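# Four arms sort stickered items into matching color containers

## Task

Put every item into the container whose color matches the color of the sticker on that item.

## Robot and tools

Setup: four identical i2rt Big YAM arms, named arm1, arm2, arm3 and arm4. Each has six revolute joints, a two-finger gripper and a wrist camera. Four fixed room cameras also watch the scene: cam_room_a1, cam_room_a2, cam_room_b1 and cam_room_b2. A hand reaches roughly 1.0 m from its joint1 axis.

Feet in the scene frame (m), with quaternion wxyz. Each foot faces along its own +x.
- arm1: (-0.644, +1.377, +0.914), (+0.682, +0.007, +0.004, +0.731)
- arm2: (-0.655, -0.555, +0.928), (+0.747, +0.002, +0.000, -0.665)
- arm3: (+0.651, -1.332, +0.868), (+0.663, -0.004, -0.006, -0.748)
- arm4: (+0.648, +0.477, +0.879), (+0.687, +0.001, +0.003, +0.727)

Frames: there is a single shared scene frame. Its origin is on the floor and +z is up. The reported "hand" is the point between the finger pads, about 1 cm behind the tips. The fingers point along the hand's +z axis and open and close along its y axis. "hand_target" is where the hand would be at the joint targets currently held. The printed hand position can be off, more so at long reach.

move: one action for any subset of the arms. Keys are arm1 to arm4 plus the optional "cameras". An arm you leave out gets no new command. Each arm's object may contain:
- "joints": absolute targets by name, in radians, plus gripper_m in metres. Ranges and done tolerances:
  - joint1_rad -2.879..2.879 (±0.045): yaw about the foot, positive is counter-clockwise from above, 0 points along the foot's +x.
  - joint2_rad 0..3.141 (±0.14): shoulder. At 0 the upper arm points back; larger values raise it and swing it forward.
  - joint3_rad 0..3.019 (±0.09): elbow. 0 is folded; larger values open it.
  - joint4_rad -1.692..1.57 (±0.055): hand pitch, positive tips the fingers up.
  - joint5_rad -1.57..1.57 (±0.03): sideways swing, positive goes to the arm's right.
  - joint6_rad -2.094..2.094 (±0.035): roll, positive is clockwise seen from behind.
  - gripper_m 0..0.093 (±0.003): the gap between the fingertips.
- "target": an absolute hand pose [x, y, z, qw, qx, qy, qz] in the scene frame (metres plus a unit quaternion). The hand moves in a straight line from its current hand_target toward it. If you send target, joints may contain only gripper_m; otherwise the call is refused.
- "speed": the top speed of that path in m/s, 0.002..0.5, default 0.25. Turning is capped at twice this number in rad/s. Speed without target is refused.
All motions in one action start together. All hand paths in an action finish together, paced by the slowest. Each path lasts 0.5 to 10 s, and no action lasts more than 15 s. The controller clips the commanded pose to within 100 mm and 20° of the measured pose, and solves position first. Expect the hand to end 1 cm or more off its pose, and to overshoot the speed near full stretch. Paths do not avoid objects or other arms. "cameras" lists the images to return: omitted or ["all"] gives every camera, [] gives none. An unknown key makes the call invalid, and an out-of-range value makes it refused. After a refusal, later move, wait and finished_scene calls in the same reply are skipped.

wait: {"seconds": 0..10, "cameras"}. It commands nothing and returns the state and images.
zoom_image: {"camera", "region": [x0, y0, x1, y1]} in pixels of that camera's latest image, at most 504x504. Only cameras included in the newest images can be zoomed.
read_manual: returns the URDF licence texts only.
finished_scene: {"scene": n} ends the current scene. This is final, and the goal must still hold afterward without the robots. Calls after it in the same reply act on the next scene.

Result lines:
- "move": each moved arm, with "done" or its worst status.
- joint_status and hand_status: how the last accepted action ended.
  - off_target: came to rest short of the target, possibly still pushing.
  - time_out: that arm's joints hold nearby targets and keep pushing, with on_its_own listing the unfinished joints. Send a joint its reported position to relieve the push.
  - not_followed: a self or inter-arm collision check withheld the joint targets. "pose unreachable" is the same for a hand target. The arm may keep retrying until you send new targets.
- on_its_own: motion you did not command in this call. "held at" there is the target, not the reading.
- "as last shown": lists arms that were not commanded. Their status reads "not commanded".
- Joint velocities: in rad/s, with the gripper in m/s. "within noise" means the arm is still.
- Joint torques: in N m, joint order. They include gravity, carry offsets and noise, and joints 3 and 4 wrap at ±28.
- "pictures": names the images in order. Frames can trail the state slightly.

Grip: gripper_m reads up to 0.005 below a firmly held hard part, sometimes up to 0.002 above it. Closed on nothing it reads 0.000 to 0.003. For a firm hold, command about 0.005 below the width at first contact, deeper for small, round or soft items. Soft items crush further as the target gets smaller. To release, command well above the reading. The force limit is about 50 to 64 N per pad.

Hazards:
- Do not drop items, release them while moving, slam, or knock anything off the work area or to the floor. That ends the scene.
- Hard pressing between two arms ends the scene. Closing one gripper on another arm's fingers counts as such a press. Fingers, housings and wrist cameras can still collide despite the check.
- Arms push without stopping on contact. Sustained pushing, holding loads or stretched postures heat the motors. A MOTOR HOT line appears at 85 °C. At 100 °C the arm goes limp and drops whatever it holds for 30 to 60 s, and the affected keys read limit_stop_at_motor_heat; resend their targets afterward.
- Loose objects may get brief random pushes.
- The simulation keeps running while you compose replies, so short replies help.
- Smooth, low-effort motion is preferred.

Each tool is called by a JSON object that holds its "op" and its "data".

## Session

{"op": "move", "data": {"cameras": ["cam_room_a1","cam_room_a2","cam_room_b1","cam_room_b2"]}}

{"op": "zoom_image", "data": {"camera": "cam_room_b2", "region": [290, 270, 420, 370]}}

{"op": "zoom_image", "data": {"camera": "cam_room_b1", "region": [180, 290, 310, 390]}}

Scene clock: 0.00 s.
Joint torques (N m): no reading
Motor temperatures (°C): arm1=[21 23 26 23 21 21 21] | arm2=[23 24 25 22 22 20 23] | arm3=[24 23 23 23 24 23 23] | arm4=[22 21 22 22 24 21 24]
Heat: arm1: hottest joint3_rad 26 °C; arm2: hottest joint3_rad 25 °C; arm3: hottest joint1_rad 24 °C; arm4: hottest joint5_rad 24 °C.
Joint velocities: within noise
arm1.joint_positions: joint1_rad=-0.168 joint2_rad=+0.560 joint3_rad=+1.361 joint4_rad=-1.410 joint5_rad=+0.240 joint6_rad=+0.692 gripper_m=+0.09396
arm1.joint_status: not commanded
arm1.hand: x=-0.5745 y=+1.5715 z=+1.4388 quat_wxyz=(-0.303, +0.280, -0.837, -0.359) (m; scene frame)
arm1.hand_target: x=-0.5746 y=+1.5689 z=+1.4515 quat_wxyz=(-0.308, +0.276, -0.832, -0.370) (m; scene frame)
arm1.hand_status: not commanded
arm2.joint_positions: joint1_rad=+0.198 joint2_rad=+0.483 joint3_rad=+1.641 joint4_rad=-1.210 joint5_rad=-0.086 joint6_rad=-0.484 gripper_m=+0.09396
arm2.joint_status: not commanded
arm2.hand: x=-0.6069 y=-0.6635 z=+1.6316 quat_wxyz=(-0.468, -0.246, -0.683, +0.505) (m; scene frame)
arm2.hand_target: x=-0.6088 y=-0.6576 z=+1.6378 quat_wxyz=(-0.472, -0.244, -0.677, +0.510) (m; scene frame)
arm2.hand_status: not commanded
arm3.joint_positions: joint1_rad=+0.130 joint2_rad=+0.645 joint3_rad=+1.695 joint4_rad=-1.138 joint5_rad=+0.075 joint6_rad=+0.392 gripper_m=+0.09396
arm3.joint_status: not commanded
arm3.hand: x=+0.6386 y=-1.5165 z=+1.5921 quat_wxyz=(-0.552, -0.621, -0.389, +0.398) (m; scene frame)
arm3.hand_target: x=+0.6385 y=-1.5116 z=+1.6003 quat_wxyz=(-0.558, -0.615, -0.384, +0.402) (m; scene frame)
arm3.hand_status: not commanded
arm4.joint_positions: joint1_rad=+0.147 joint2_rad=+0.437 joint3_rad=+1.709 joint4_rad=-1.566 joint5_rad=+0.245 joint6_rad=+0.670 gripper_m=+0.09396
arm4.joint_status: not commanded
arm4.hand: x=+0.6820 y=+0.5376 z=+1.5262 quat_wxyz=(-0.292, +0.355, -0.719, -0.522) (m; scene frame)
arm4.hand_target: x=+0.6829 y=+0.5336 z=+1.5314 quat_wxyz=(-0.294, +0.352, -0.714, -0.529) (m; scene frame)
arm4.hand_status: not commanded
pictures: cam_room_a1, cam_room_a2, cam_room_b1, cam_room_b2
Images, in order (width x height): cam_room_a1 672x504, cam_room_a2 672x504, cam_room_b1 672x504, cam_room_b2 672x504.

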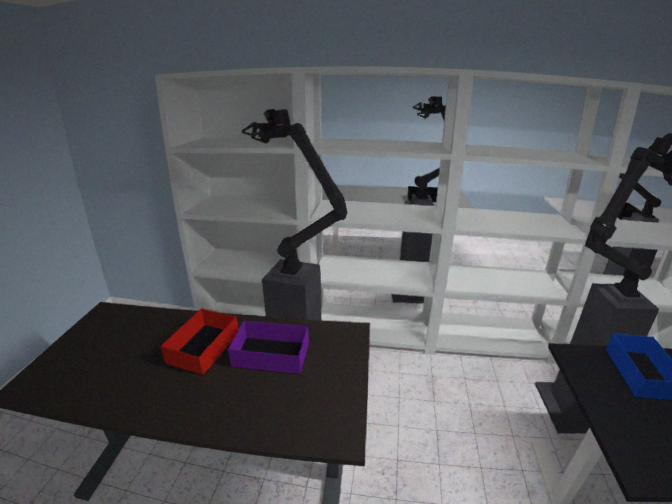

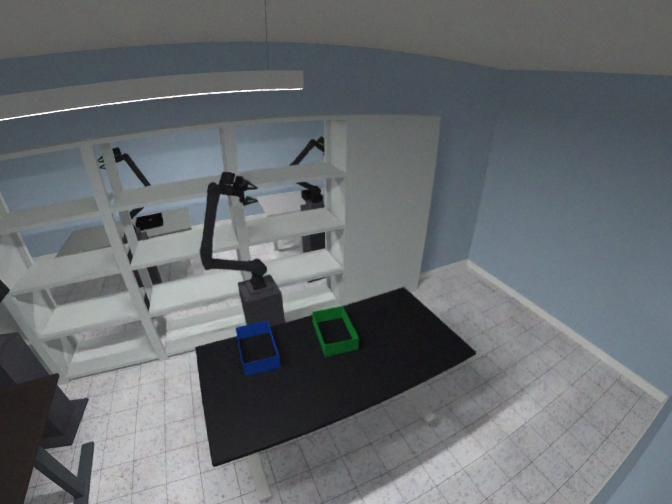

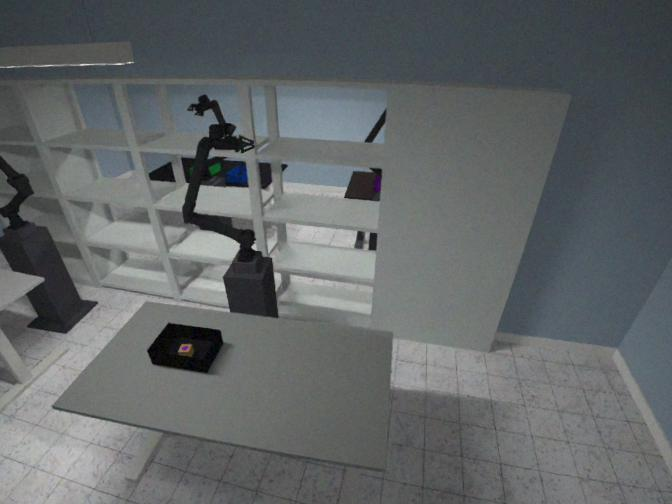

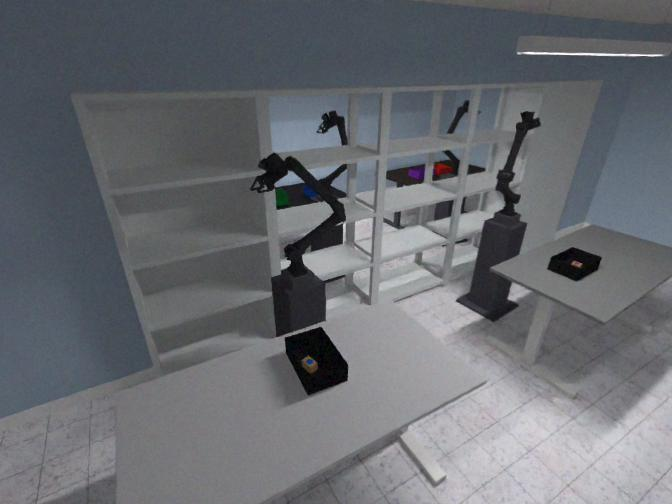

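Scaled by 3.877.

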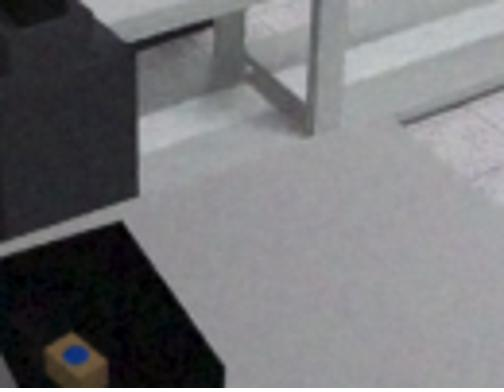

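Scaled by 3.877.

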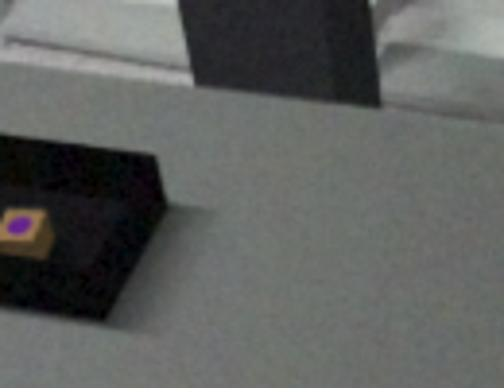

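{"op": "move", "data": {"arm1": {"joints":{"joint1_rad":1.25,"joint2_rad":1.35,"joint3_rad":1.45,"joint4_rad":-1.1,"joint5_rad":0,"joint6_rad":0}}, "arm2": {"joints":{"joint1_rad":-1.78,"joint2_rad":1.35,"joint3_rad":1.45,"joint4_rad":-1.1,"joint5_rad":0,"joint6_rad":0}}, "arm3": {"joints":{"joint1_rad":1.69,"joint2_rad":1.35,"joint3_rad":1.45,"joint4_rad":-1.1,"joint5_rad":0,"joint6_rad":0}}, "arm4": {"joints":{"joint1_rad":-1.62,"joint2_rad":1.35,"joint3_rad":1.45,"joint4_rad":-1.1,"joint5_rad":0,"joint6_rad":0}}, "cameras": ["arm1_cam_wrist","arm2_cam_wrist","arm3_cam_wrist","arm4_cam_wrist"]}}

Scene clock: 22.30 s.
Joint torques (N m): arm1=[-2.02 -9.76 13.33 1.78 0.09 -0.07] | arm2=[1.38 -14.51 12 2.11 -0.09 0.19] | arm3=[1.38 -13.45 10.77 1.21 0.13 -0.11] | arm4=[1.14 -14.27 10.71 1.06 0.07 -0.08]
Motor temperatures (°C): arm1=[21 23 29 23 21 21 21] | arm2=[23 24 27 22 22 20 23] | arm3=[24 23 24 23 24 23 23] | arm4=[22 22 24 22 24 21 24]
Heat: arm1: hottest joint3_rad 29 °C; arm2: hottest joint3_rad 27 °C; arm3: hottest joint1_rad 24 °C; arm4: hottest joint3_rad 24 °C.
move: arm1 done; arm2 done; arm3 done; arm4 done
Joint velocities: within noise
arm1.joint_positions: joint1_rad=+1.251 joint2_rad=+1.361 joint3_rad=+1.429 joint4_rad=-1.110 joint5_rad=-0.002 joint6_rad=+0.007 gripper_m=+0.09398
arm1.joint_status: all done
arm1.hand: x=-1.1367 y=+1.5043 z=+1.2505 quat_wxyz=(-0.031, +0.955, -0.124, -0.267) (m; scene frame)
arm1.hand_target: x=-1.1399 y=+1.5059 z=+1.2683 quat_wxyz=(-0.036, +0.950, -0.120, -0.287) (m; scene frame)
arm1.hand_status: not commanded
arm2.joint_positions: joint1_rad=-1.788 joint2_rad=+1.362 joint3_rad=+1.444 joint4_rad=-1.107 joint5_rad=+0.002 joint6_rad=-0.013 gripper_m=+0.09398
arm2.joint_status: all done
arm2.hand: x=-1.1711 y=-0.5040 z=+1.2632 quat_wxyz=(+0.017, -0.962, +0.042, +0.268) (m; scene frame)
arm2.hand_target: x=-1.1716 y=-0.5080 z=+1.2736 quat_wxyz=(+0.015, -0.959, +0.044, +0.281) (m; scene frame)
arm2.hand_status: not commanded
arm3.joint_positions: joint1_rad=+1.688 joint2_rad=+1.353 joint3_rad=+1.434 joint4_rad=-1.104 joint5_rad=-0.003 joint6_rad=+0.006 gripper_m=+0.09398
arm3.joint_status: all done
arm3.hand: x=+1.1659 y=-1.3289 z=+1.2042 quat_wxyz=(-0.271, -0.003, -0.962, +0.005) (m; scene frame)
arm3.hand_target: x=+1.1687 y=-1.3282 z=+1.2142 quat_wxyz=(-0.282, +0.001, -0.959, +0.007) (m; scene frame)
arm3.hand_status: not commanded
arm4.joint_positions: joint1_rad=-1.626 joint2_rad=+1.368 joint3_rad=+1.426 joint4_rad=-1.108 joint5_rad=+0.001 joint6_rad=+0.014 gripper_m=+0.09398
arm4.joint_status: all done
arm4.hand: x=+1.1652 y=+0.4784 z=+1.2011 quat_wxyz=(-0.256, -0.006, -0.967, +0.000) (m; scene frame)
arm4.hand_target: x=+1.1676 y=+0.4819 z=+1.2227 quat_wxyz=(-0.279, +0.004, -0.960, +0.001) (m; scene frame)
arm4.hand_status: not commanded
pictures: arm1_cam_wrist, arm2_cam_wrist, arm3_cam_wrist, arm4_cam_wrist
Images, in order (width x height): arm1_cam_wrist 672x504, arm2_cam_wrist 672x504, arm3_cam_wrist 672x504, arm4_cam_wrist 672x504.

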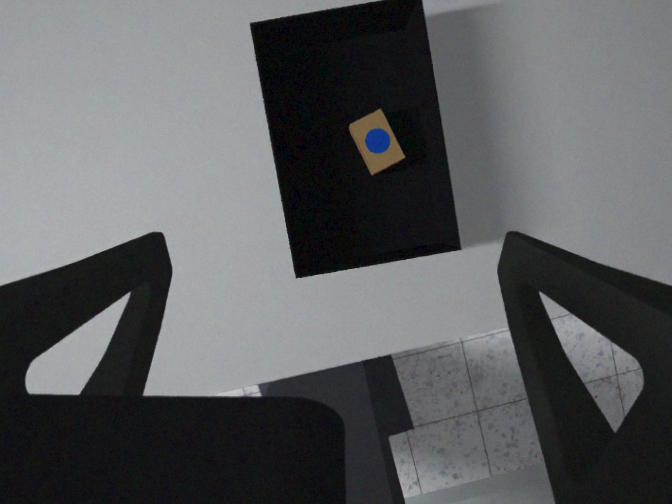

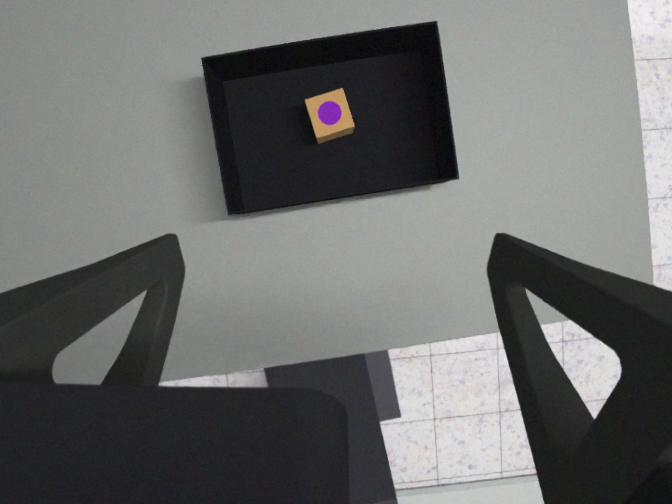

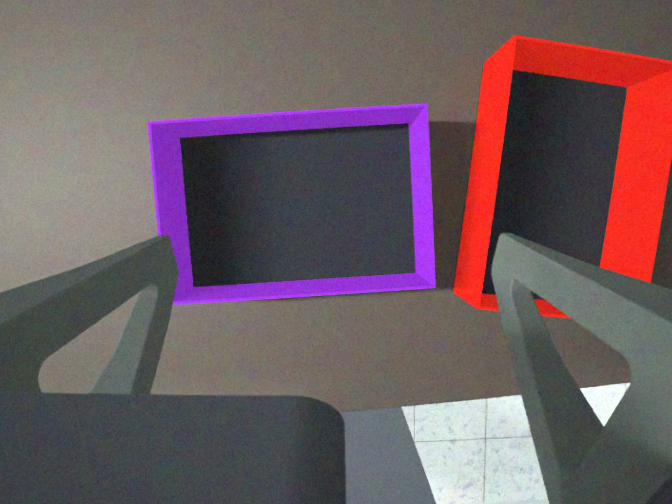

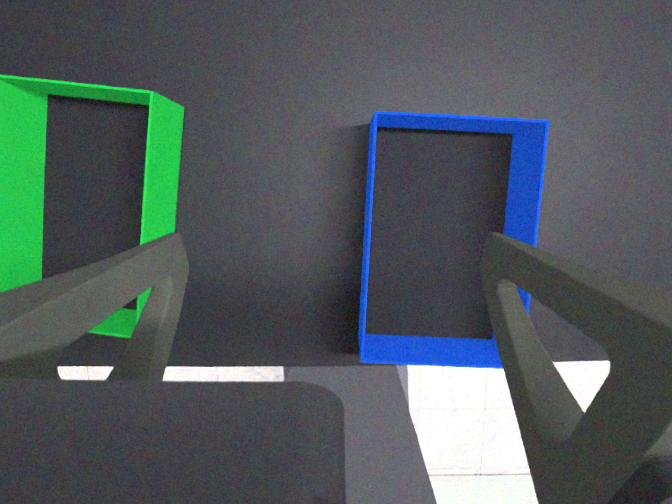

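{"op": "move", "data": {"arm1": {"target":[-1.205,1.572,0.84,0,0.9964,0.0845,0]}, "arm2": {"target":[-1.285,-0.495,0.84,0,0.997,0.0767,0]}, "arm3": {"joints":{"joint1_rad":-1.99,"joint2_rad":0.8,"joint3_rad":0.7,"joint4_rad":-0.3,"joint5_rad":0,"joint6_rad":0}}, "arm4": {"joints":{"joint1_rad":0.878,"joint2_rad":0.8,"joint3_rad":0.7,"joint4_rad":-0.3,"joint5_rad":0,"joint6_rad":0}}, "cameras": ["arm1_cam_wrist","arm2_cam_wrist"]}}

Scene clock: 51.23 s.
Joint torques (N m): arm1=[-3.25 -17.79 12.05 0.23 0.02 -0.05] | arm2=[1.14 -22.59 12.31 0.1 0.11 -0.08] | arm3=[0.73 -3.96 10.35 2.33 0 -0.09] | arm4=[1.03 -4.19 10.19 2 0.12 -0.06]
Motor temperatures (°C): arm1=[21 24 33 23 21 21 21] | arm2=[23 25 31 22 22 20 23] | arm3=[24 24 26 23 24 23 23] | arm4=[22 22 31 22 24 21 24]
Heat: arm1: hottest joint3_rad 33 °C; arm2: hottest joint3_rad 31 °C; arm3: hottest joint3_rad 26 °C; arm4: hottest joint3_rad 31 °C.
move: arm1 off_target; arm2 off_target; arm3 done; arm4 done
Joint velocities: within noise
arm1.joint_positions: joint1_rad=+1.180 joint2_rad=+2.192 joint3_rad=+1.470 joint4_rad=-0.913 joint5_rad=+0.002 joint6_rad=-0.493 gripper_m=+0.09398
arm1.joint_status: not commanded
arm1.hand: x=-1.1842 y=+1.5583 z=+0.8240 quat_wxyz=(+0.010, +0.996, +0.085, +0.022) (m; scene frame)
arm1.hand_target: x=-1.2040 y=+1.5717 z=+0.8406 quat_wxyz=(+0.000, +0.996, +0.084, +0.000) (m; scene frame)
arm1.hand_status: off_target (0.030 m and 2.8 deg from the pose sent, 0.421 m and 39.4 deg at the start)
arm2.joint_positions: joint1_rad=-1.788 joint2_rad=+2.258 joint3_rad=+1.618 joint4_rad=-0.950 joint5_rad=-0.007 joint6_rad=-0.233 gripper_m=+0.09398
arm2.joint_status: not commanded
arm2.hand: x=-1.2681 y=-0.4943 z=+0.8337 quat_wxyz=(-0.003, -0.998, -0.067, -0.010) (m; scene frame)
arm2.hand_target: x=-1.2845 y=-0.4950 z=+0.8404 quat_wxyz=(+0.000, -0.997, -0.076, +0.001) (m; scene frame)
arm2.hand_status: off_target (0.018 m and 1.7 deg from the pose sent, 0.438 m and 34.0 deg at the start)
arm3.joint_positions: joint1_rad=-1.981 joint2_rad=+0.796 joint3_rad=+0.695 joint4_rad=-0.314 joint5_rad=+0.000 joint6_rad=+0.003 gripper_m=+0.09392
arm3.joint_status: all done
arm3.hand: x=+0.2968 y=-1.1190 z=+1.1753 quat_wxyz=(+0.137, -0.809, +0.224, +0.526) (m; scene frame)
arm3.hand_target: x=+0.2962 y=-1.1145 z=+1.1796 quat_wxyz=(+0.142, -0.805, +0.226, +0.530) (m; scene frame)
arm3.hand_status: not commanded
arm4.joint_positions: joint1_rad=+0.878 joint2_rad=+0.801 joint3_rad=+0.690 joint4_rad=-0.318 joint5_rad=-0.001 joint6_rad=+0.012 gripper_m=+0.09401
arm4.joint_status: all done
arm4.hand: x=+0.3194 y=+0.7224 z=+1.1849 quat_wxyz=(-0.163, +0.797, -0.269, -0.516) (m; scene frame)
arm4.hand_target: x=+0.3172 y=+0.7244 z=+1.1953 quat_wxyz=(-0.171, +0.791, -0.262, -0.526) (m; scene frame)
arm4.hand_status: not commanded
pictures: arm1_cam_wrist, arm2_cam_wrist
Images, in order (width x height): arm1_cam_wrist 672x504, arm2_cam_wrist 672x504.

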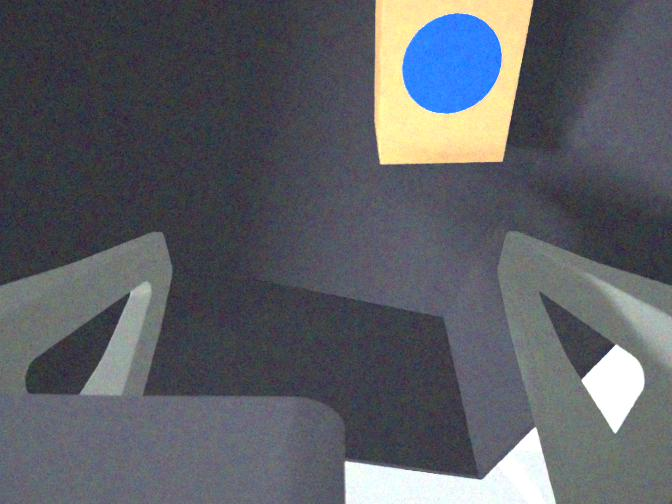

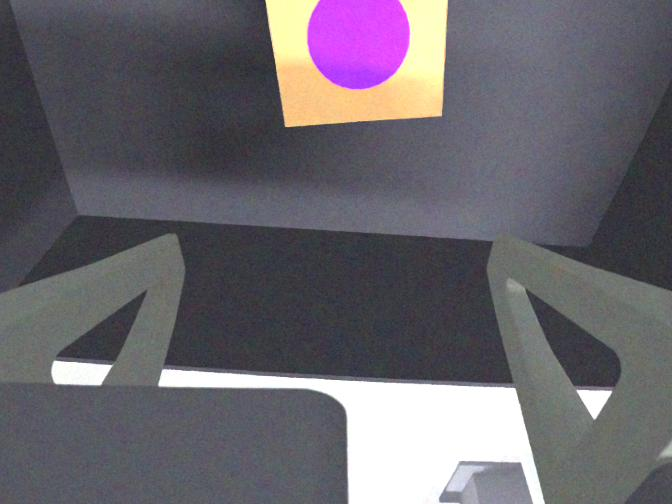

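{"op": "move", "data": {"arm1": {"target":[-1.231,1.606,0.753,0,0.993,0.119,0],"speed":0.15}, "arm2": {"target":[-1.32,-0.492,0.75,0,0.9936,0.113,0],"speed":0.15}, "cameras": ["arm1_cam_wrist","arm2_cam_wrist"]}}

Scene clock: 64.23 s.
Joint torques (N m): arm1=[-3.02 -18.2 11.89 0.73 0.04 -0.08] | arm2=[1.14 -23.53 11.89 0.96 0.1 -0.09] | arm3=[0.67 -3.96 10.33 2.3 0 -0.08] | arm4=[0.85 -3.9 10.32 2.19 0.11 -0.1]
Motor temperatures (°C): arm1=[21 24 32 23 21 21 21] | arm2=[23 25 31 22 22 20 23] | arm3=[24 24 27 23 24 23 23] | arm4=[22 22 32 22 24 21 24]
Heat: arm1: hottest joint3_rad 32 °C; arm2: hottest joint3_rad 31 °C; arm3: hottest joint3_rad 27 °C; arm4: hottest joint3_rad 32 °C.
move: arm1 off_target; arm2 off_target
Joint velocities: within noise
arm1.joint_positions: joint1_rad=+1.147 joint2_rad=+2.399 joint3_rad=+1.617 joint4_rad=-0.857 joint5_rad=+0.002 joint6_rad=-0.598 gripper_m=+0.09397
arm1.joint_status: not commanded
arm1.hand: x=-1.2095 y=+1.5874 z=+0.7452 quat_wxyz=(+0.012, +0.992, +0.121, +0.023) (m; scene frame)
arm1.hand_target: x=-1.2299 y=+1.6057 z=+0.7540 quat_wxyz=(+0.000, +0.993, +0.119, +0.000) (m; scene frame)
arm1.hand_status: off_target (0.029 m and 3.0 deg from the pose sent, 0.098 m and 4.8 deg at the start)
arm2.joint_positions: joint1_rad=-1.788 joint2_rad=+2.475 joint3_rad=+1.792 joint4_rad=-0.917 joint5_rad=-0.007 joint6_rad=-0.305 gripper_m=+0.09398
arm2.joint_status: not commanded
arm2.hand: x=-1.3020 y=-0.4907 z=+0.7514 quat_wxyz=(-0.005, -0.995, -0.102, -0.015) (m; scene frame)
arm2.hand_target: x=-1.3192 y=-0.4920 z=+0.7504 quat_wxyz=(+0.000, -0.994, -0.113, +0.000) (m; scene frame)
arm2.hand_status: off_target (0.018 m and 2.2 deg from the pose sent, 0.098 m and 5.5 deg at the start)
arm3, arm4: as last shown
pictures: arm1_cam_wrist, arm2_cam_wrist
Images, in order (width x height): arm1_cam_wrist 672x504, arm2_cam_wrist 672x504.

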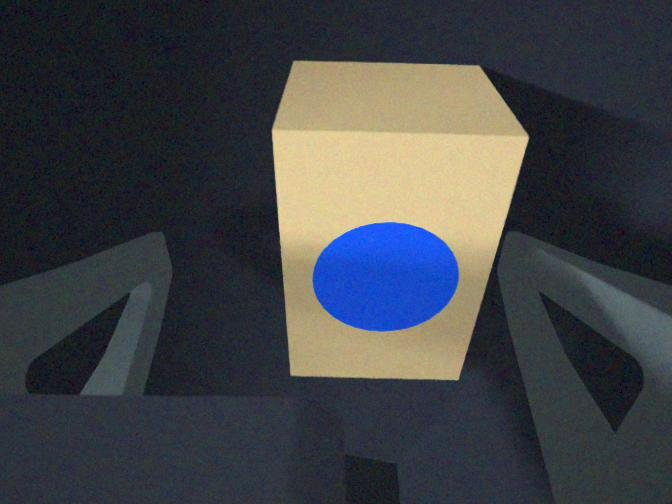

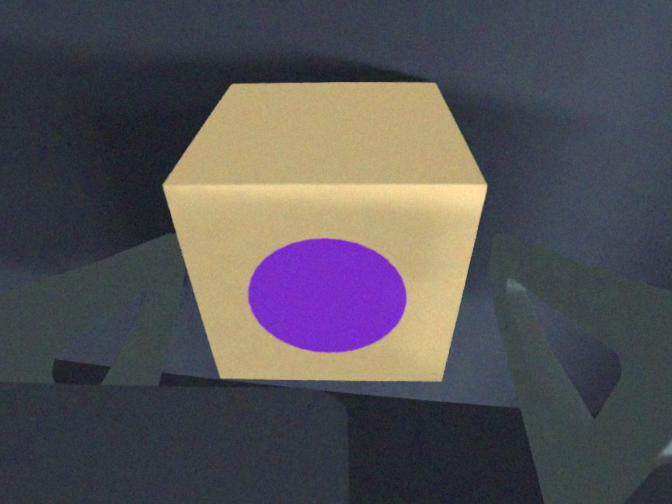

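{"op": "move", "data": {"arm1": {"target":[-1.231,1.616,0.737,0,0.993,0.119,0],"speed":0.15}, "arm2": {"target":[-1.32,-0.492,0.733,0,0.9936,0.113,0],"speed":0.15}, "cameras": []}}

{"op": "move", "data": {"arm1": {"joints":{"gripper_m":0.02}}, "arm2": {"joints":{"gripper_m":0.03}}, "cameras": ["arm1_cam_wrist","arm2_cam_wrist"]}}

{"op": "move", "data": {"arm1": {"target":[-1.17,1.57,0.98,0,0.993,0.119,0]}, "arm2": {"target":[-1.22,-0.50,0.98,0,0.9936,0.113,0]}, "cameras": []}}

{"op": "move", "data": {"arm1": {"joints":{"joint1_rad":-2.28,"joint2_rad":0.8,"joint3_rad":1.1,"joint4_rad":-0.75,"joint5_rad":0,"joint6_rad":0}}, "arm2": {"joints":{"joint1_rad":0.917,"joint2_rad":0.8,"joint3_rad":1.1,"joint4_rad":-0.75,"joint5_rad":0,"joint6_rad":0}}, "cameras": ["arm1_cam_wrist","arm2_cam_wrist"]}}

{"op": "move", "data": {"arm1": {"target":[-0.322,1.139,1.15,0.5447,0.2566,0.778,-0.1797]}, "arm2": {"target":[-0.311,-0.759,1.15,0.5531,0.2172,0.7899,-0.1521]}, "cameras": []}}

{"op": "move", "data": {"arm1": {"target":[0.0,0.935,1.07,0.5447,0.2566,0.778,-0.1797]}, "arm2": {"target":[0.0,-0.945,1.06,0.5531,0.2172,0.7899,-0.1521]}, "cameras": ["arm1_cam_wrist","arm2_cam_wrist","arm3_cam_wrist","arm4_cam_wrist"]}}

Scene clock: 84.77 s.
Joint torques (N m): arm1=[-3.37 -17.38 11.7 0.75 0.08 -0.11] | arm2=[1.2 -22.12 11.71 1.14 0.08 -0.08] | arm3=[0.73 -3.96 10.3 2.32 0 -0.08] | arm4=[0.67 -4.13 10.1 2.14 0.17 -0.07]
Motor temperatures (°C): arm1=[21 25 32 23 21 21 21] | arm2=[23 26 32 22 22 20 23] | arm3=[24 24 28 23 24 23 23] | arm4=[22 22 33 22 24 21 24]
Heat: arm1: hottest joint3_rad 32 °C; arm2: hottest joint3_rad 32 °C; arm3: hottest joint3_rad 28 °C; arm4: hottest joint3_rad 33 °C.
move: arm1 off_target; arm2 off_target
Joint velocities: within noise
arm1.joint_positions: joint1_rad=+1.136 joint2_rad=+2.427 joint3_rad=+1.641 joint4_rad=-0.844 joint5_rad=+0.002 joint6_rad=-0.614 gripper_m=+0.09397
arm1.joint_status: not commanded
arm1.hand: x=-1.2138 y=+1.5964 z=+0.7351 quat_wxyz=(+0.011, +0.992, +0.123, +0.019) (m; scene frame)
arm1.hand_target: x=-1.2298 y=+1.6159 z=+0.7379 quat_wxyz=(+0.000, +0.993, +0.119, +0.000) (m; scene frame)
arm1.hand_status: off_target (0.026 m and 2.5 deg from the pose sent, 0.037 m and 3.0 deg at the start)
arm2.joint_positions: joint1_rad=-1.788 joint2_rad=+2.487 joint3_rad=+1.802 joint4_rad=-0.898 joint5_rad=-0.006 joint6_rad=-0.306 gripper_m=+0.09398
arm2.joint_status: not commanded
arm2.hand: x=-1.3077 y=-0.4900 z=+0.7465 quat_wxyz=(-0.003, -0.995, -0.103, -0.007) (m; scene frame)
arm2.hand_target: x=-1.3191 y=-0.4920 z=+0.7336 quat_wxyz=(+0.000, -0.994, -0.113, +0.000) (m; scene frame)
arm2.hand_status: off_target (0.018 m and 1.4 deg from the pose sent, 0.026 m and 2.1 deg at the start)
arm3, arm4: as last shown
pictures: none
No camera images: "cameras" was empty.

Scene clock: 85.43 s.
Joint torques (N m): arm1=[-1.9 -17.96 11.64 0.84 -0.02 -0.08] | arm2=[1.2 -22.07 11.73 1.13 0.03 -0.08] | arm3=[0.79 -3.78 10.33 2.37 0.01 -0.08] | arm4=[0.73 -4.25 10.25 2.14 0.14 -0.08]
Motor temperatures (°C): arm1=[21 25 32 23 21 21 21] | arm2=[23 26 32 22 22 20 23] | arm3=[24 24 28 23 24 23 23] | arm4=[22 22 33 22 24 21 24]
Heat: arm1: hottest joint3_rad 32 °C; arm2: hottest joint3_rad 32 °C; arm3: hottest joint3_rad 28 °C; arm4: hottest joint3_rad 33 °C.
move: arm1 off_target; arm2 off_target
Joint velocities: within noise
arm1.joint_positions: joint1_rad=+1.125 joint2_rad=+2.428 joint3_rad=+1.643 joint4_rad=-0.843 joint5_rad=+0.004 joint6_rad=-0.616 gripper_m=+0.04363
arm1.joint_status: gripper_m off_target (ended at +0.04367, target +0.02000)
arm1.hand: x=-1.2121 y=+1.6033 z=+0.7352 quat_wxyz=(+0.010, +0.993, +0.119, +0.018) (m; scene frame)
arm1.hand_target: x=-1.2299 y=+1.6159 z=+0.7380 quat_wxyz=(+0.000, +0.993, +0.119, +0.000) (m; scene frame)
arm1.hand_status: not commanded
arm2.joint_positions: joint1_rad=-1.788 joint2_rad=+2.487 joint3_rad=+1.802 joint4_rad=-0.897 joint5_rad=-0.005 joint6_rad=-0.307 gripper_m=+0.05269
arm2.joint_status: gripper_m off_target (ended at +0.05271, target +0.03000)
arm2.hand: x=-1.3077 y=-0.4898 z=+0.7465 quat_wxyz=(-0.002, -0.995, -0.103, -0.007) (m; scene frame)
arm2.hand_target: x=-1.3192 y=-0.4920 z=+0.7336 quat_wxyz=(+0.000, -0.994, -0.113, +0.000) (m; scene frame)
arm2.hand_status: not commanded
arm3, arm4: as last shown
pictures: arm1_cam_wrist, arm2_cam_wrist
Images, in order (width x height): arm1_cam_wrist 672x504, arm2_cam_wrist 672x504.

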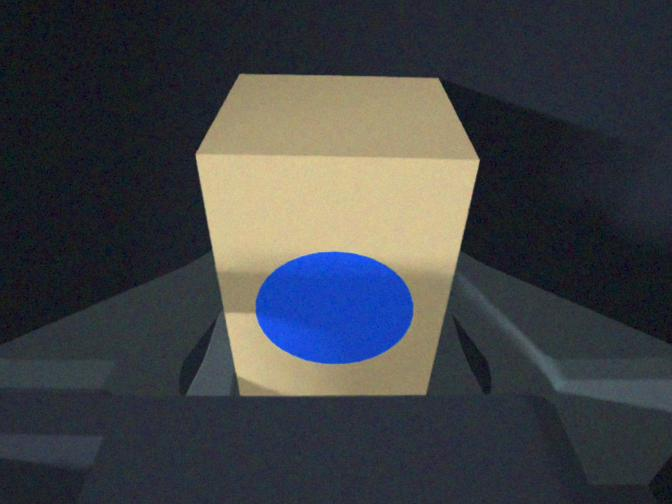

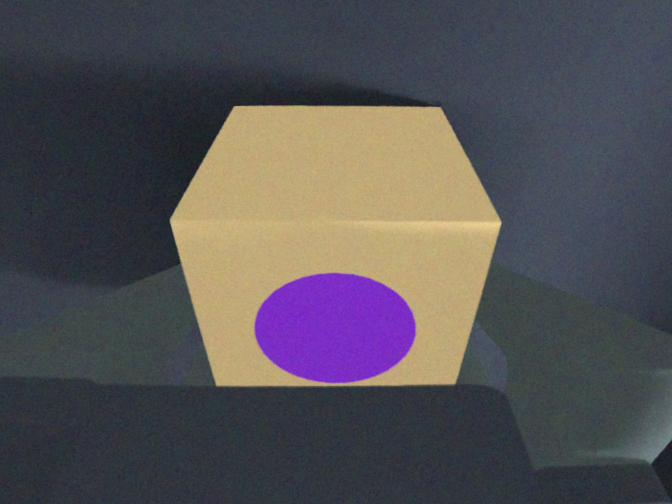

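Scene clock: 87.23 s.
Joint torques (N m): arm1=[-0.67 -16.56 9.83 0.09 -0.06 0.11] | arm2=[0.91 -20.72 8.73 0.23 0.02 -0.08] | arm3=[0.67 -3.9 10.35 2.37 0.01 -0.08] | arm4=[0.97 -4.54 10.14 2.03 0.13 -0.07]
Motor temperatures (°C): arm1=[21 25 32 23 21 21 21] | arm2=[23 27 32 22 22 20 23] | arm3=[24 24 28 23 24 23 23] | arm4=[22 22 33 22 24 21 24]
Heat: arm1: hottest joint3_rad 32 °C; arm2: hottest joint3_rad 32 °C; arm3: hottest joint3_rad 28 °C; arm4: hottest joint3_rad 33 °C.
move: arm1 done; arm2 done
Joint velocities: within noise
arm1.joint_positions: joint1_rad=+1.145 joint2_rad=+1.934 joint3_rad=+1.496 joint4_rad=-1.148 joint5_rad=+0.004 joint6_rad=-0.596 gripper_m=+0.04365
arm1.joint_status: not commanded
arm1.hand: x=-1.1690 y=+1.5748 z=+0.9751 quat_wxyz=(+0.000, +0.993, +0.119, +0.000) (m; scene frame)
arm1.hand_target: x=-1.1700 y=+1.5700 z=+0.9799 quat_wxyz=(+0.000, +0.993, +0.119, +0.000) (m; scene frame)
arm1.hand_status: done (0.007 m and 0.1 deg from the pose sent, 0.251 m and 2.4 deg at the start)
arm2.joint_positions: joint1_rad=-1.788 joint2_rad=+1.935 joint3_rad=+1.512 joint4_rad=-1.121 joint5_rad=-0.005 joint6_rad=-0.309 gripper_m=+0.05269
arm2.joint_status: not commanded
arm2.hand: x=-1.2272 y=-0.4987 z=+0.9850 quat_wxyz=(+0.002, -0.994, -0.105, +0.012) (m; scene frame)
arm2.hand_target: x=-1.2200 y=-0.4999 z=+0.9801 quat_wxyz=(+0.000, -0.994, -0.113, +0.000) (m; scene frame)
arm2.hand_status: done (0.009 m and 1.7 deg from the pose sent, 0.250 m and 1.4 deg at the start)
arm3, arm4: as last shown
pictures: none
No camera images: "cameras" was empty.

Scene clock: 89.97 s.
Joint torques (N m): arm1=[-1.49 -1.14 13.98 2.15 -0.02 0.12] | arm2=[0.85 -5.19 10.97 2.76 0.15 0.22] | arm3=[0.73 -3.9 10.29 2.33 0.01 -0.08] | arm4=[0.44 -4.19 10.25 2.06 0.14 -0.08]
Motor temperatures (°C): arm1=[21 25 32 23 23 21 21] | arm2=[23 26 32 22 22 20 23] | arm3=[24 24 28 23 24 23 23] | arm4=[22 22 33 22 24 21 24]
Heat: arm1: hottest joint3_rad 32 °C; arm2: hottest joint3_rad 32 °C; arm3: hottest joint3_rad 28 °C; arm4: hottest joint3_rad 33 °C.
move: arm1 done; arm2 done
Joint velocities: within noise
arm1.joint_positions: joint1_rad=-2.287 joint2_rad=+0.805 joint3_rad=+1.075 joint4_rad=-0.764 joint5_rad=+0.001 joint6_rad=-0.009 gripper_m=+0.04406
arm1.joint_status: all done
arm1.hand: x=-0.3237 y=+1.1387 z=+1.3441 quat_wxyz=(-0.478, -0.269, -0.819, +0.166) (m; scene frame)
arm1.hand_target: x=-0.3217 y=+1.1408 z=+1.3637 quat_wxyz=(-0.498, -0.266, -0.808, +0.168) (m; scene frame)
arm1.hand_status: not commanded
arm2.joint_positions: joint1_rad=+0.915 joint2_rad=+0.807 joint3_rad=+1.108 joint4_rad=-0.756 joint5_rad=-0.003 joint6_rad=-0.015 gripper_m=+0.05276
arm2.joint_status: all done
arm2.hand: x=-0.3171 y=-0.7591 z=+1.3845 quat_wxyz=(-0.510, -0.220, -0.819, +0.142) (m; scene frame)
arm2.hand_target: x=-0.3183 y=-0.7582 z=+1.3834 quat_wxyz=(-0.513, -0.226, -0.817, +0.139) (m; scene frame)
arm2.hand_status: not commanded
arm3, arm4: as last shown
pictures: arm1_cam_wrist, arm2_cam_wrist
Images, in order (width x height): arm1_cam_wrist 672x504, arm2_cam_wrist 672x504.

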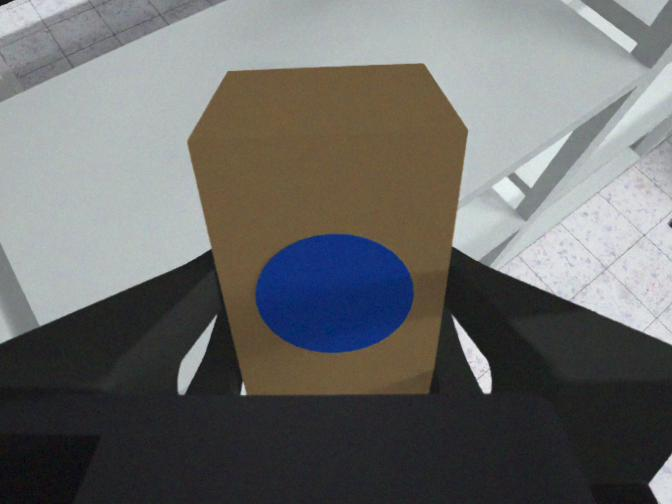

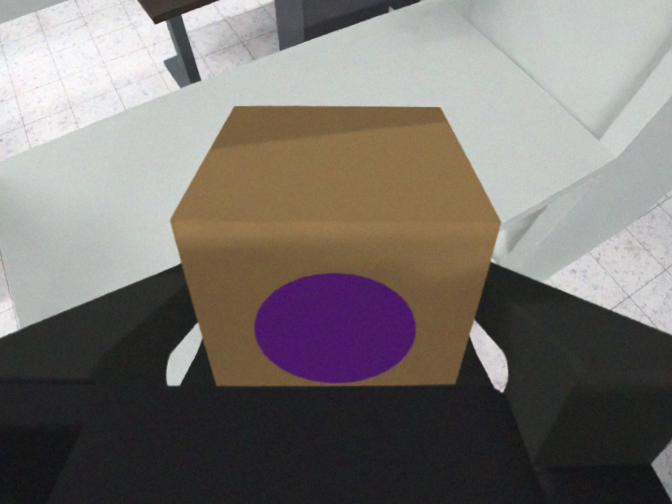

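Scene clock: 91.67 s.
Joint torques (N m): arm1=[-2.02 -0.67 12.68 2.78 -0.06 0.11] | arm2=[1.55 -4.6 11.29 3.69 0.16 0.23] | arm3=[0.67 -3.9 10.3 2.33 0.01 -0.09] | arm4=[1.03 -4.42 10.15 2.04 0.14 -0.09]
Motor temperatures (°C): arm1=[21 25 32 23 23 21 21] | arm2=[23 26 32 22 22 20 23] | arm3=[24 24 28 23 24 23 23] | arm4=[22 22 33 22 24 21 24]
Heat: arm1: hottest joint3_rad 32 °C; arm2: hottest joint3_rad 32 °C; arm3: hottest joint3_rad 28 °C; arm4: hottest joint3_rad 33 °C.
move: arm1 off_target; arm2 done
Joint velocities: within noise
arm1.joint_positions: joint1_rad=-2.287 joint2_rad=+0.790 joint3_rad=+0.444 joint4_rad=-0.029 joint5_rad=-0.008 joint6_rad=-0.004 gripper_m=+0.04406
arm1.joint_status: not commanded
arm1.hand: x=-0.3271 y=+1.1413 z=+1.1363 quat_wxyz=(-0.528, -0.258, -0.789, +0.178) (m; scene frame)
arm1.hand_target: x=-0.3223 y=+1.1392 z=+1.1500 quat_wxyz=(-0.544, -0.257, -0.778, +0.180) (m; scene frame)
arm1.hand_status: off_target (0.015 m and 2.3 deg from the pose sent, 0.194 m and 9.2 deg at the start)
arm2.joint_positions: joint1_rad=+0.917 joint2_rad=+0.832 joint3_rad=+0.429 joint4_rad=+0.028 joint5_rad=+0.006 joint6_rad=-0.015 gripper_m=+0.05276
arm2.joint_status: not commanded
arm2.hand: x=-0.3147 y=-0.7603 z=+1.1444 quat_wxyz=(-0.541, -0.216, -0.798, +0.154) (m; scene frame)
arm2.hand_target: x=-0.3111 y=-0.7589 z=+1.1500 quat_wxyz=(-0.553, -0.217, -0.790, +0.152) (m; scene frame)
arm2.hand_status: done (0.007 m and 1.7 deg from the pose sent, 0.235 m and 6.1 deg at the start)
arm3, arm4: as last shown
pictures: none
No camera images: "cameras" was empty.

Scene clock: 93.83 s.
Joint torques (N m): arm1=[-1.03 -17.44 15.46 1.48 0.09 0.13] | arm2=[0.79 -19.43 14.27 2.09 -0.15 0.19] | arm3=[0.67 -3.9 10.3 2.29 0 -0.08] | arm4=[0.56 -4.48 10.18 2.1 0.13 -0.08]
Motor temperatures (°C): arm1=[21 25 33 23 23 21 21] | arm2=[23 26 32 22 22 20 23] | arm3=[24 24 29 23 24 23 23] | arm4=[22 22 33 22 24 21 24]
Heat: arm1: hottest joint3_rad 33 °C; arm2: hottest joint3_rad 32 °C; arm3: hottest joint3_rad 29 °C; arm4: hottest joint3_rad 33 °C.
move: arm1 off_target; arm2 off_target
Joint velocities: within noise
arm1.joint_positions: joint1_rad=-2.244 joint2_rad=+1.947 joint3_rad=+1.311 joint4_rad=+0.252 joint5_rad=+0.036 joint6_rad=+0.013 gripper_m=+0.04406
arm1.joint_status: not commanded
arm1.hand: x=-0.0208 y=+0.9398 z=+1.0416 quat_wxyz=(-0.524, -0.261, -0.791, +0.178) (m; scene frame)
arm1.hand_target: x=-0.0020 y=+0.9363 z=+1.0706 quat_wxyz=(-0.545, -0.257, -0.778, +0.180) (m; scene frame)
arm1.hand_status: off_target (0.036 m and 2.9 deg from the pose sent, 0.392 m and 2.3 deg at the start)
arm2.joint_positions: joint1_rad=+0.917 joint2_rad=+1.949 joint3_rad=+1.240 joint4_rad=+0.334 joint5_rad=+0.006 joint6_rad=-0.015 gripper_m=+0.05276
arm2.joint_status: not commanded
arm2.hand: x=-0.0170 y=-0.9369 z=+1.0466 quat_wxyz=(-0.541, -0.216, -0.798, +0.154) (m; scene frame)
arm2.hand_target: x=-0.0013 y=-0.9442 z=+1.0604 quat_wxyz=(-0.553, -0.217, -0.790, +0.152) (m; scene frame)
arm2.hand_status: off_target (0.023 m and 1.7 deg from the pose sent, 0.374 m and 1.7 deg at the start)
arm3, arm4: as last shown
pictures: arm1_cam_wrist, arm2_cam_wrist, arm3_cam_wrist, arm4_cam_wrist
Images, in order (width x height): arm1_cam_wrist 672x504, arm2_cam_wrist 672x504, arm3_cam_wrist 672x504, arm4_cam_wrist 672x504.

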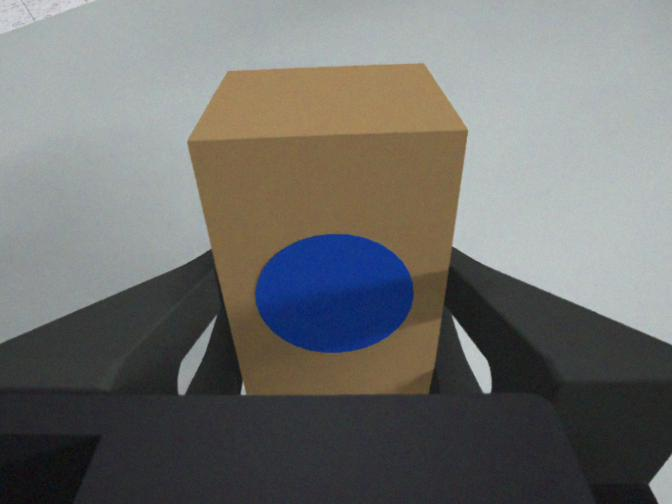

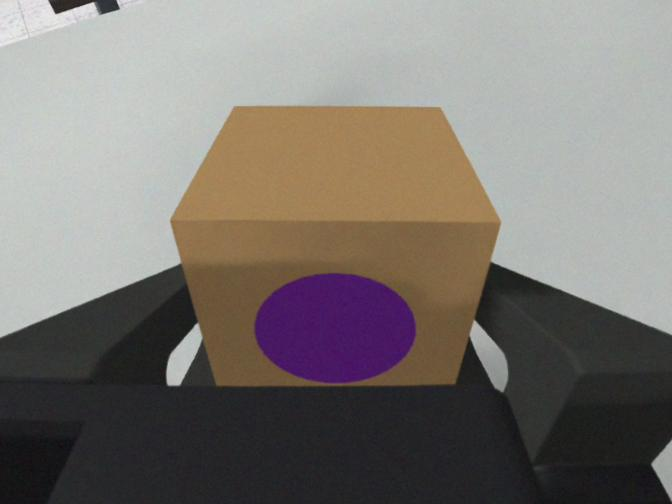

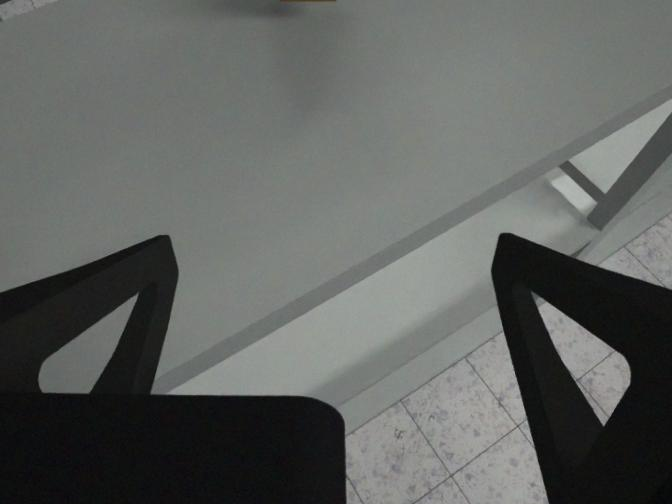

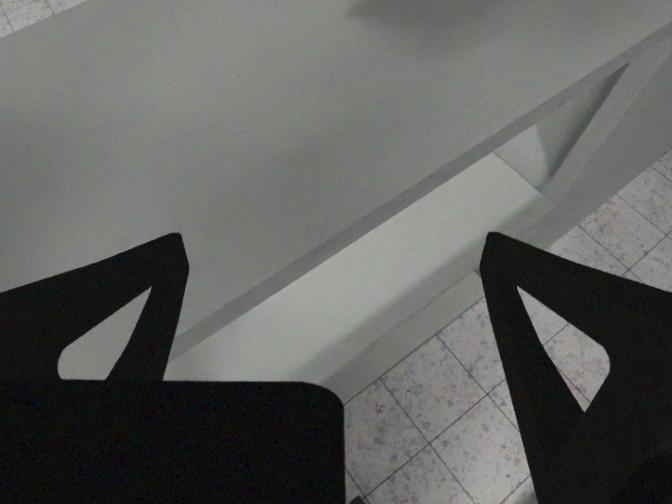

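{"op": "move", "data": {"arm1": {"target":[0.008,0.93,1.02,0.5447,0.2566,0.778,-0.1797],"speed":0.1}, "arm2": {"target":[0.008,-0.95,1.005,0.5531,0.2172,0.7899,-0.1521],"speed":0.1}, "cameras": []}}

{"op": "move", "data": {"arm1": {"target":[0.008,0.93,1.0,0.5447,0.2566,0.778,-0.1797],"speed":0.06}, "arm2": {"target":[0.008,-0.95,0.985,0.5531,0.2172,0.7899,-0.1521],"speed":0.06}, "cameras": []}}

Scene clock: 102.17 s.
Joint torques (N m): arm1=[-0.97 -14.45 13.75 2.32 0.13 0.08] | arm2=[0.91 -17.55 12.7 2.95 -0.13 0.16] | arm3=[0.73 -3.96 10.33 2.32 0.01 -0.09] | arm4=[0.62 -4.07 10.25 2.24 0.16 -0.06]
Motor temperatures (°C): arm1=[21 26 34 23 22 21 22] | arm2=[23 27 33 22 22 20 23] | arm3=[24 24 29 23 24 23 23] | arm4=[22 22 34 22 24 21 24]
Heat: arm1: hottest joint3_rad 34 °C; arm2: hottest joint3_rad 33 °C; arm3: hottest joint3_rad 29 °C; arm4: hottest joint3_rad 34 °C.
move: arm1 off_target; arm2 off_target
Joint velocities: within noise
arm1.joint_positions: joint1_rad=-2.244 joint2_rad=+2.016 joint3_rad=+1.331 joint4_rad=+0.322 joint5_rad=+0.037 joint6_rad=+0.017 gripper_m=+0.04406
arm1.joint_status: not commanded
arm1.hand: x=-0.0108 y=+0.9328 z=+1.0168 quat_wxyz=(-0.532, -0.261, -0.785, +0.180) (m; scene frame)
arm1.hand_target: x=+0.0069 y=+0.9310 z=+1.0202 quat_wxyz=(-0.545, -0.257, -0.778, +0.180) (m; scene frame)
arm1.hand_status: off_target (0.019 m and 1.7 deg from the pose sent, 0.037 m and 2.9 deg at the start)
arm2.joint_positions: joint1_rad=+0.917 joint2_rad=+2.032 joint3_rad=+1.266 joint4_rad=+0.415 joint5_rad=+0.005 joint6_rad=-0.013 gripper_m=+0.05276
arm2.joint_status: not commanded
arm2.hand: x=-0.0047 y=-0.9438 z=+1.0183 quat_wxyz=(-0.551, -0.214, -0.791, +0.156) (m; scene frame)
arm2.hand_target: x=+0.0068 y=-0.9492 z=+1.0050 quat_wxyz=(-0.553, -0.217, -0.790, +0.152) (m; scene frame)
arm2.hand_status: off_target (0.019 m and 0.6 deg from the pose sent, 0.050 m and 1.7 deg at the start)
arm3.joint_positions: joint1_rad=-1.981 joint2_rad=+0.796 joint3_rad=+0.695 joint4_rad=-0.314 joint5_rad=+0.000 joint6_rad=+0.003 gripper_m=+0.09392
arm3.joint_status: not commanded
arm3.hand: x=+0.2968 y=-1.1190 z=+1.1753 quat_wxyz=(+0.137, -0.809, +0.224, +0.526) (m; scene frame)
arm3.hand_target: x=+0.2962 y=-1.1145 z=+1.1796 quat_wxyz=(+0.142, -0.805, +0.226, +0.530) (m; scene frame)
arm3.hand_status: not commanded
arm4.joint_positions: joint1_rad=+0.878 joint2_rad=+0.801 joint3_rad=+0.690 joint4_rad=-0.318 joint5_rad=-0.001 joint6_rad=+0.012 gripper_m=+0.09401
arm4.joint_status: not commanded
arm4.hand: x=+0.3194 y=+0.7224 z=+1.1849 quat_wxyz=(-0.163, +0.797, -0.269, -0.516) (m; scene frame)
arm4.hand_target: x=+0.3172 y=+0.7244 z=+1.1953 quat_wxyz=(-0.171, +0.791, -0.262, -0.526) (m; scene frame)
arm4.hand_status: not commanded
pictures: none
No camera images: "cameras" was empty.

Scene clock: 103.13 s.
Joint torques (N m): arm1=[-1.44 -13.51 12.98 1.98 0.1 0.06] | arm2=[0.73 -16.32 11.93 2.45 -0.12 0.14] | arm3=[0.56 -3.96 10.33 2.33 0 -0.08] | arm4=[0.79 -4.31 10.24 1.99 0.14 -0.09]
Motor temperatures (°C): arm1=[21 26 34 23 22 21 22] | arm2=[23 27 33 22 22 20 23] | arm3=[24 24 29 23 24 23 23] | arm4=[22 22 34 22 24 21 24]
Heat: arm1: hottest joint3_rad 34 °C; arm2: hottest joint3_rad 33 °C; arm3: hottest joint3_rad 29 °C; arm4: hottest joint3_rad 34 °C.
move: arm1 off_target; arm2 off_target
Joint velocities: within noise
arm1.joint_positions: joint1_rad=-2.244 joint2_rad=+2.035 joint3_rad=+1.334 joint4_rad=+0.372 joint5_rad=+0.037 joint6_rad=+0.019 gripper_m=+0.04406
arm1.joint_status: not commanded
arm1.hand: x=-0.0069 y=+0.9301 z=+1.0155 quat_wxyz=(-0.546, -0.259, -0.775, +0.183) (m; scene frame)
arm1.hand_target: x=+0.0068 y=+0.9310 z=+0.9999 quat_wxyz=(-0.545, -0.256, -0.778, +0.180) (m; scene frame)
arm1.hand_status: off_target (0.022 m and 0.6 deg from the pose sent, 0.025 m and 1.7 deg at the start)
arm2.joint_positions: joint1_rad=+0.917 joint2_rad=+2.050 joint3_rad=+1.266 joint4_rad=+0.469 joint5_rad=+0.005 joint6_rad=-0.011 gripper_m=+0.05276
arm2.joint_status: not commanded
arm2.hand: x=-0.0016 y=-0.9456 z=+1.0170 quat_wxyz=(-0.565, -0.212, -0.781, +0.159) (m; scene frame)
arm2.hand_target: x=+0.0056 y=-0.9484 z=+0.9855 quat_wxyz=(-0.553, -0.217, -0.790, +0.152) (m; scene frame)
arm2.hand_status: off_target (0.034 m and 2.0 deg from the pose sent, 0.036 m and 0.6 deg at the start)
arm3, arm4: as last shown
pictures: none
No camera images: "cameras" was empty.


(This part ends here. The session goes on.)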